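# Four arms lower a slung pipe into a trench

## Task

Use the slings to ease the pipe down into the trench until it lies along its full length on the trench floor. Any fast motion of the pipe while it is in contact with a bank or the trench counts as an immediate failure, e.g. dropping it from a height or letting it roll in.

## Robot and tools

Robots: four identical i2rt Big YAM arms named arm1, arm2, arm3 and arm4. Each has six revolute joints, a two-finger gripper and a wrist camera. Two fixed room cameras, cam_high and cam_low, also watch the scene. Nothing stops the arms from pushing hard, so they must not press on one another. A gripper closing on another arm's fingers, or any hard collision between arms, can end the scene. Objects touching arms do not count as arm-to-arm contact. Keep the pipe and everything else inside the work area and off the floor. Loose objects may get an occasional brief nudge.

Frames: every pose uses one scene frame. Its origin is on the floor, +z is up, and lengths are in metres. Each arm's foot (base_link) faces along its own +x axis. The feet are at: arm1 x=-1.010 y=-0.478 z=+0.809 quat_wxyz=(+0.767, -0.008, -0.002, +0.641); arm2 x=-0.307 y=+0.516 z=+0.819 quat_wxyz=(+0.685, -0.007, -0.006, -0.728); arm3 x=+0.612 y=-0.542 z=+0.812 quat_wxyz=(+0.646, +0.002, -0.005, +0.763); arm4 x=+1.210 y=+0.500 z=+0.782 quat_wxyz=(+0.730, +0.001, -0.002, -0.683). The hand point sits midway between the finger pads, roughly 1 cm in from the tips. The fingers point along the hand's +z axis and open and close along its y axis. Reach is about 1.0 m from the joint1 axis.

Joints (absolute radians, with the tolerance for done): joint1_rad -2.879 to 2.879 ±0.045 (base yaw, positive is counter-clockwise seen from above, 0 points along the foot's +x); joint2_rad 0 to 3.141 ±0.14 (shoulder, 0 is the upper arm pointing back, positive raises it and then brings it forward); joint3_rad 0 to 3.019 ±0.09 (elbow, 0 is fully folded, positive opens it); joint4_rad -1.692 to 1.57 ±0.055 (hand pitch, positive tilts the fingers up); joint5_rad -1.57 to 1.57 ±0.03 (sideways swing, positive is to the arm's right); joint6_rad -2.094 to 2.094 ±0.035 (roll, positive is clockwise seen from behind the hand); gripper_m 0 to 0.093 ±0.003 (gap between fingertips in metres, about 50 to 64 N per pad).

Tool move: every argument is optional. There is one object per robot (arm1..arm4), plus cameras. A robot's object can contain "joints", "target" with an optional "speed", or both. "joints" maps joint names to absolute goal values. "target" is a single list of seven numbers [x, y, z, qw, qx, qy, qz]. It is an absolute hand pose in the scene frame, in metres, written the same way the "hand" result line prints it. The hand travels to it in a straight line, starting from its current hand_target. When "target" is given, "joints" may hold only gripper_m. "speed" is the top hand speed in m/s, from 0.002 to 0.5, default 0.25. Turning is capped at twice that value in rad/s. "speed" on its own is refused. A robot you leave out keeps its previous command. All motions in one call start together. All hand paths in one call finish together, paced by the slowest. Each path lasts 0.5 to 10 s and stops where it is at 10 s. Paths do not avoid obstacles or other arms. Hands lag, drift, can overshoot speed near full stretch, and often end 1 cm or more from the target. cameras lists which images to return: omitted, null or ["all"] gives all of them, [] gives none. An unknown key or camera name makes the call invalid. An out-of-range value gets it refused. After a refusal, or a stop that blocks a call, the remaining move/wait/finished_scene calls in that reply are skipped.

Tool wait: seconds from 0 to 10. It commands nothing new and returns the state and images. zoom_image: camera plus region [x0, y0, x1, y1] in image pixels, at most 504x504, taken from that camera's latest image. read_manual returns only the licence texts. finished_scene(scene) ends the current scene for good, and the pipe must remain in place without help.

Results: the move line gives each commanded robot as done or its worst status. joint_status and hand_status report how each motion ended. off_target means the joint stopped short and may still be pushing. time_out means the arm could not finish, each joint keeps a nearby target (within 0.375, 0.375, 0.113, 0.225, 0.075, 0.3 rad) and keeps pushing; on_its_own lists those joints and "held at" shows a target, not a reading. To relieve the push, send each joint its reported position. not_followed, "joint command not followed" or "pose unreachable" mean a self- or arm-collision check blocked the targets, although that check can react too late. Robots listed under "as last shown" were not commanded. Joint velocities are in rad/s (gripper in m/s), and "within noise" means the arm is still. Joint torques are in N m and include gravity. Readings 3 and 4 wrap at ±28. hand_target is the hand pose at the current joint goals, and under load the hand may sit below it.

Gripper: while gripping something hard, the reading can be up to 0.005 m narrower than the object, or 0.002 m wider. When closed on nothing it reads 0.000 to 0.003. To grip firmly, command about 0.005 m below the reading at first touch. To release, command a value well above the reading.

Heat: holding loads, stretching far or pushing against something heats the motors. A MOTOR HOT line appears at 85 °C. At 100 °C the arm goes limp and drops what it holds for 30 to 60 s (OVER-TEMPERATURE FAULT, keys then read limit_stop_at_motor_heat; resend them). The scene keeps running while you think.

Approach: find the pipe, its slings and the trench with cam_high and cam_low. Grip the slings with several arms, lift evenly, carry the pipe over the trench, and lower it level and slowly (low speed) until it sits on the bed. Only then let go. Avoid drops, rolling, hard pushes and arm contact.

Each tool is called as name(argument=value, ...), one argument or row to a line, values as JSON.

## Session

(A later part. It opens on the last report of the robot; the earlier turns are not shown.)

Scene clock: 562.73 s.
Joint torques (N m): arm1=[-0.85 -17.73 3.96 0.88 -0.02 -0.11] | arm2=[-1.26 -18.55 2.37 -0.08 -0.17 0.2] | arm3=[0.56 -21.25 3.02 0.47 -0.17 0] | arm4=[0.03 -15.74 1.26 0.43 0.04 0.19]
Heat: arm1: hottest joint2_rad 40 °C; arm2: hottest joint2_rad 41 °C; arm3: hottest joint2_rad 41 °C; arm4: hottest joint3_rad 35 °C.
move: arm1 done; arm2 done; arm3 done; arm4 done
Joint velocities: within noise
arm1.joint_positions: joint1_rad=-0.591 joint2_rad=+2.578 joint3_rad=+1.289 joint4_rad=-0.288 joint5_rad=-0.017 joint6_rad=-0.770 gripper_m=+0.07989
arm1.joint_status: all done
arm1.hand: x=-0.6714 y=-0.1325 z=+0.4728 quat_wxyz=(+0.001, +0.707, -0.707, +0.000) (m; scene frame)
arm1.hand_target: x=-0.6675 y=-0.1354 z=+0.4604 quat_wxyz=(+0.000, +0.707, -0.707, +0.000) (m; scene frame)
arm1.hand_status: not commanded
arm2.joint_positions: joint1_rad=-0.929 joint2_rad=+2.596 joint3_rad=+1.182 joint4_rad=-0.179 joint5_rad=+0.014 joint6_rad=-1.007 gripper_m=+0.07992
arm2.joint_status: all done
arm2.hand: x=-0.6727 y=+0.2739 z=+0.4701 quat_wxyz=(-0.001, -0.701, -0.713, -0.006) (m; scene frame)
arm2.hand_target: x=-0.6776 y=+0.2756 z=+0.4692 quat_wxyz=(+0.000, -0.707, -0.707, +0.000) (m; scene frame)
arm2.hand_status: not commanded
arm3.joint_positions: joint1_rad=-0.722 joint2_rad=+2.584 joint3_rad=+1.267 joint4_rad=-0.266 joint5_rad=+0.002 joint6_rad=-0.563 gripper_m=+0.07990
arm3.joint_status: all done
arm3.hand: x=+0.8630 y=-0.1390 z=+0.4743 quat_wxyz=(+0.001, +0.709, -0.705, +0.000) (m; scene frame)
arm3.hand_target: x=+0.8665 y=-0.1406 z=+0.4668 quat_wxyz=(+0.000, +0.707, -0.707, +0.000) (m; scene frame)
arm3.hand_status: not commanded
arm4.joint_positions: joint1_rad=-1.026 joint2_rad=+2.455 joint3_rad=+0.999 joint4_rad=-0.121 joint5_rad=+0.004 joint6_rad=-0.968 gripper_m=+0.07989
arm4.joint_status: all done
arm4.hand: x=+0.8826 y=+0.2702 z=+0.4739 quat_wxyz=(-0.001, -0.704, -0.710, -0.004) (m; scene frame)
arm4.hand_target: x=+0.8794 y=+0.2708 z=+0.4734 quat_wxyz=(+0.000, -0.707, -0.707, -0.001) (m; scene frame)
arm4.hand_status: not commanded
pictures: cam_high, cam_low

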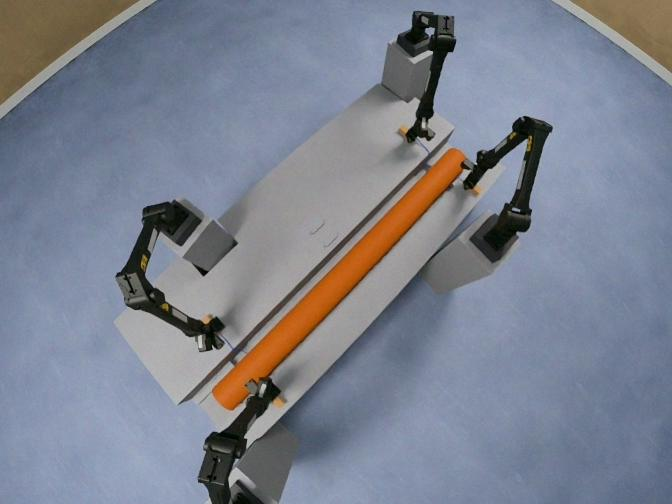

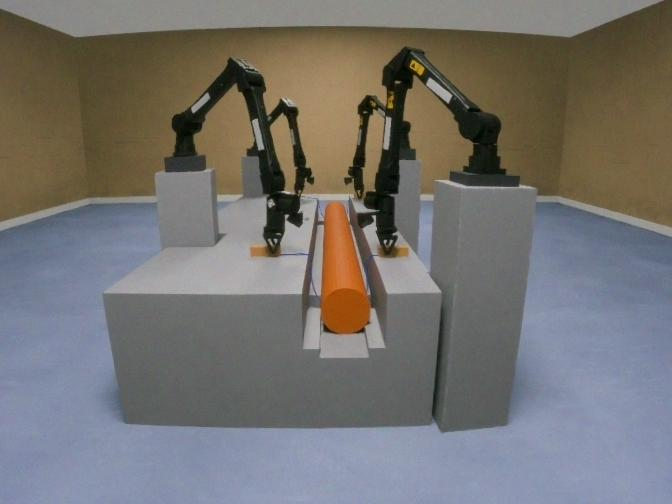

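move(
  arm1={"target": [-0.670, -0.140, 0.72, 0, 0.7071, -0.7071, 0], "speed": 0.15},
  arm2={"target": [-0.676, 0.275, 0.72, 0, 0.7071, 0.7071, 0], "speed": 0.15},
  arm3={"target": [0.866, -0.146, 0.72, 0, 0.7071, -0.7071, 0], "speed": 0.15},
  arm4={"target": [0.880, 0.271, 0.72, 0, 0.7071, 0.7071, 0], "speed": 0.15},
)

zoom_image(
  camera="cam_low",
  region=[230, 180, 450, 400],
)

zoom_image(
  camera="cam_high",
  region=[180, 120, 520, 430],
)

Scene clock: 569.20 s.
Joint torques (N m): arm1=[-1.61 -17.9 5.34 0.25 -0.03 -0.07] | arm2=[-0.56 -16.09 5.72 -0.84 -0.17 0.22] | arm3=[0.5 -20.48 4.98 -0.34 -0.16 -0.04] | arm4=[0.21 -13.63 5.22 -0.21 0.04 0.22]
Heat: arm1: hottest joint2_rad 40 °C; arm2: hottest joint2_rad 41 °C; arm3: hottest joint2_rad 41 °C; arm4: hottest joint3_rad 35 °C.
move: arm1 done; arm2 done; arm3 done; arm4 done
Joint velocities: within noise
arm1.joint_positions: joint1_rad=-0.603 joint2_rad=+1.988 joint3_rad=+1.111 joint4_rad=-0.683 joint5_rad=-0.017 joint6_rad=-0.781 gripper_m=+0.07989
arm1.joint_status: not commanded
arm1.hand: x=-0.6701 y=-0.1336 z=+0.7198 quat_wxyz=(-0.006, +0.707, -0.707, +0.000) (m; scene frame)
arm1.hand_target: x=-0.6701 y=-0.1400 z=+0.7200 quat_wxyz=(+0.000, +0.707, -0.707, +0.000) (m; scene frame)
arm1.hand_status: done (0.006 m and 0.7 deg from the pose sent, 0.247 m and 0.1 deg at the start)
arm2.joint_positions: joint1_rad=-0.929 joint2_rad=+1.952 joint3_rad=+0.989 joint4_rad=-0.602 joint5_rad=+0.014 joint6_rad=-0.996 gripper_m=+0.07992
arm2.joint_status: not commanded
arm2.hand: x=-0.6812 y=+0.2723 z=+0.7216 quat_wxyz=(+0.002, -0.705, -0.709, +0.008) (m; scene frame)
arm2.hand_target: x=-0.6759 y=+0.2750 z=+0.7199 quat_wxyz=(+0.000, -0.707, -0.707, +0.000) (m; scene frame)
arm2.hand_status: done (0.006 m and 1.1 deg from the pose sent, 0.250 m and 1.1 deg at the start)
arm3.joint_positions: joint1_rad=-0.725 joint2_rad=+1.988 joint3_rad=+1.080 joint4_rad=-0.667 joint5_rad=+0.002 joint6_rad=-0.563 gripper_m=+0.07990
arm3.joint_status: not commanded
arm3.hand: x=+0.8631 y=-0.1427 z=+0.7187 quat_wxyz=(-0.003, +0.708, -0.706, -0.001) (m; scene frame)
arm3.hand_target: x=+0.8659 y=-0.1460 z=+0.7200 quat_wxyz=(+0.000, +0.707, -0.707, +0.000) (m; scene frame)
arm3.hand_status: done (0.005 m and 0.4 deg from the pose sent, 0.246 m and 0.4 deg at the start)
arm4.joint_positions: joint1_rad=-1.026 joint2_rad=+1.788 joint3_rad=+0.864 joint4_rad=-0.645 joint5_rad=+0.004 joint6_rad=-0.968 gripper_m=+0.07989
arm4.joint_status: not commanded
arm4.hand: x=+0.8816 y=+0.2709 z=+0.7160 quat_wxyz=(+0.000, -0.704, -0.710, +0.000) (m; scene frame)
arm4.hand_target: x=+0.8800 y=+0.2709 z=+0.7200 quat_wxyz=(+0.000, -0.707, -0.707, +0.000) (m; scene frame)
arm4.hand_status: done (0.004 m and 0.5 deg from the pose sent, 0.246 m and 0.7 deg at the start)
pictures: arm1_cam_wrist, arm2_cam_wrist, arm3_cam_wrist, arm4_cam_wrist, cam_high, cam_low

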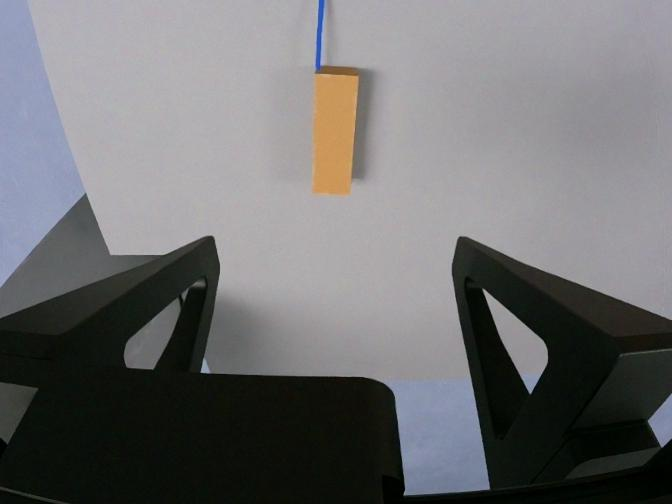

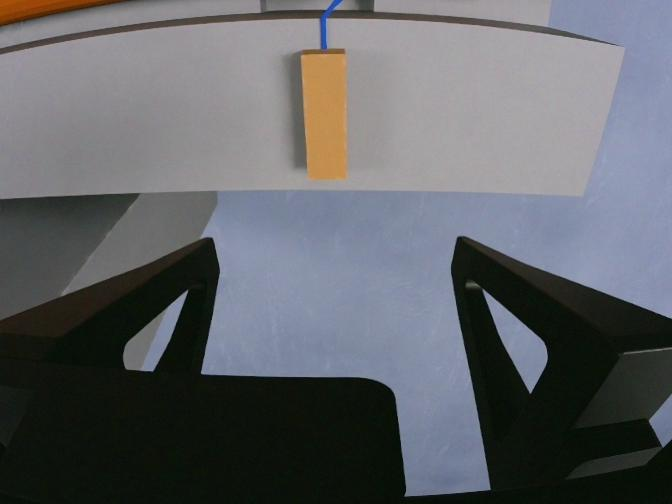

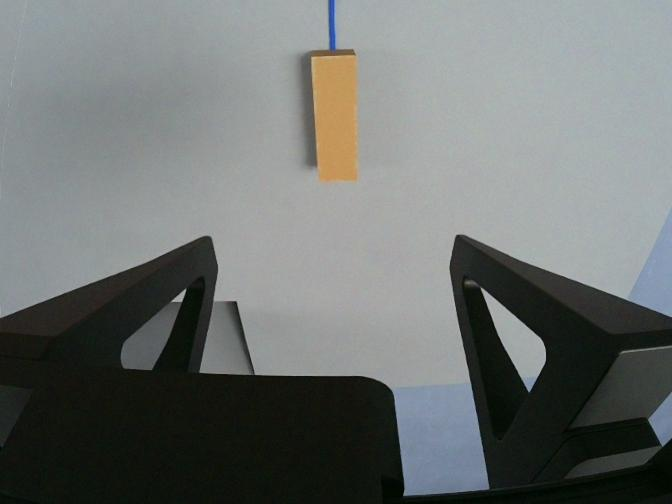

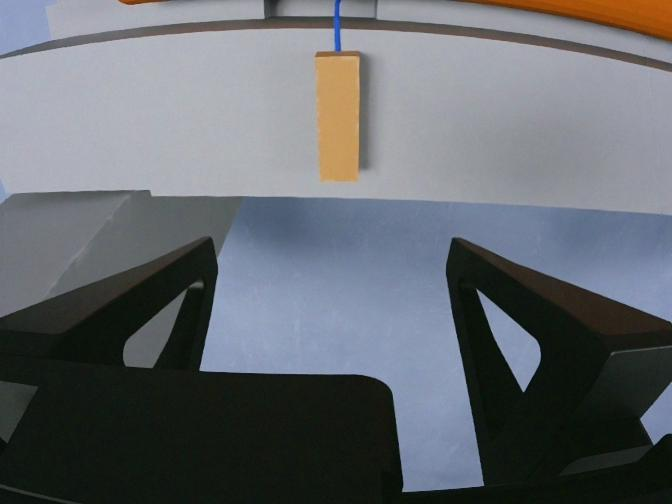

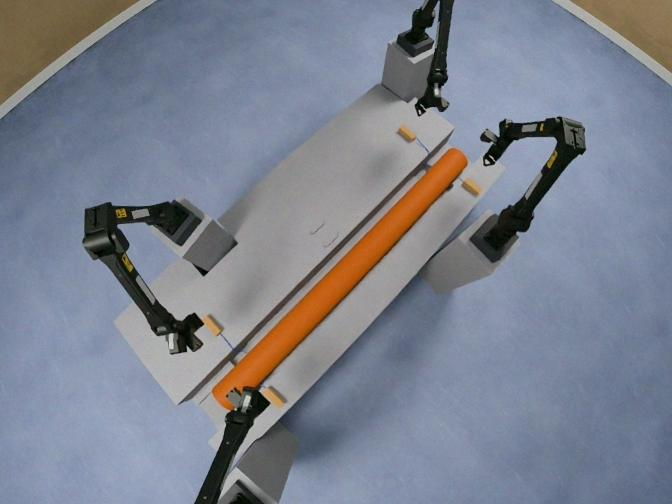

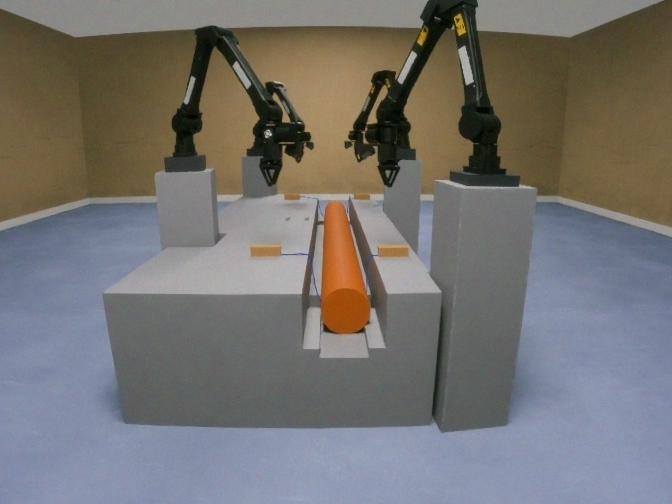

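Scaled by 2.291.

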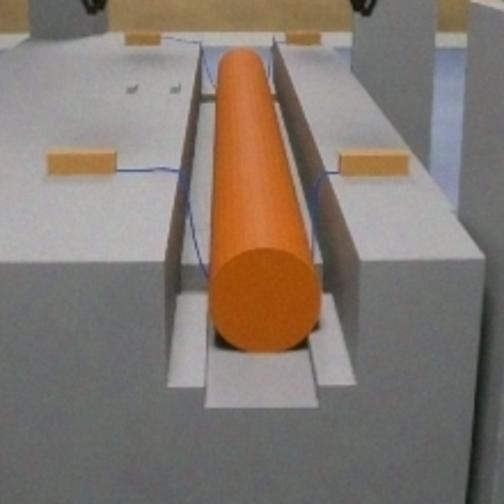

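Scaled by 1.482.

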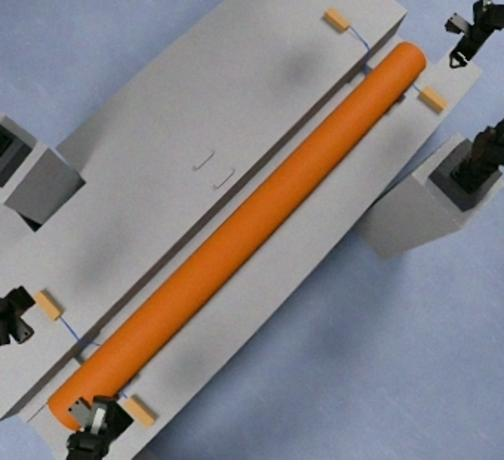

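zoom_image(
  camera="cam_low",
  region=[295, 255, 395, 365],
)

zoom_image(
  camera="cam_low",
  region=[310, 185, 370, 245],
)

zoom_image(
  camera="cam_high",
  region=[200, 330, 300, 430],
)

zoom_image(
  camera="cam_high",
  region=[400, 130, 500, 230],
)

Scaled by 4.582.

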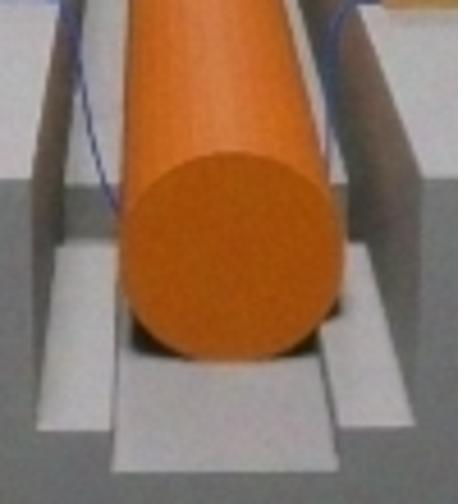

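Scaled by 8.400.

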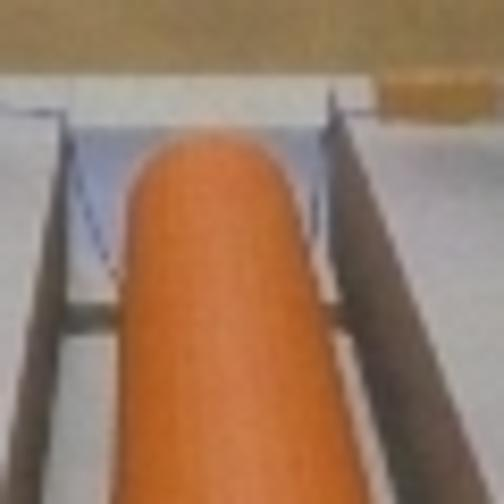

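Scaled by 5.040.

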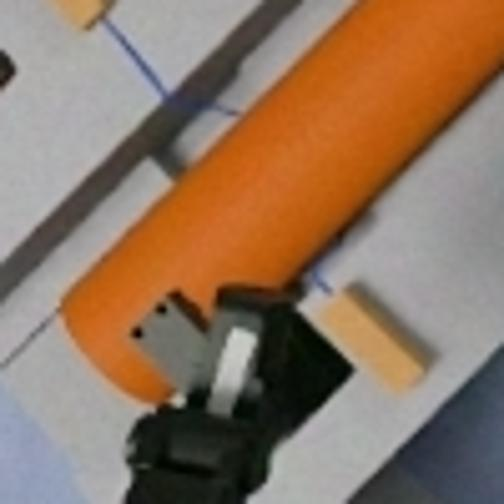

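Scaled by 5.040.

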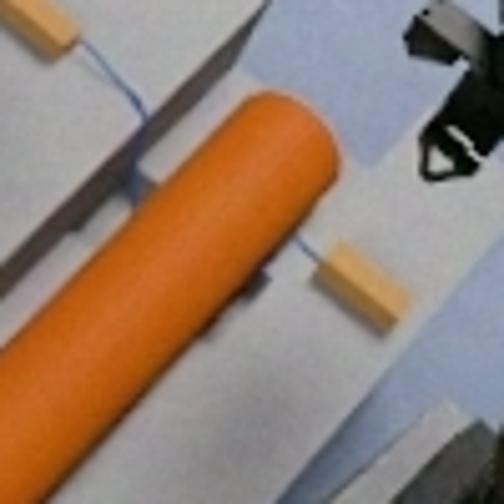

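finished_scene(
  scene=1,
)

The scene is finished: the task was done.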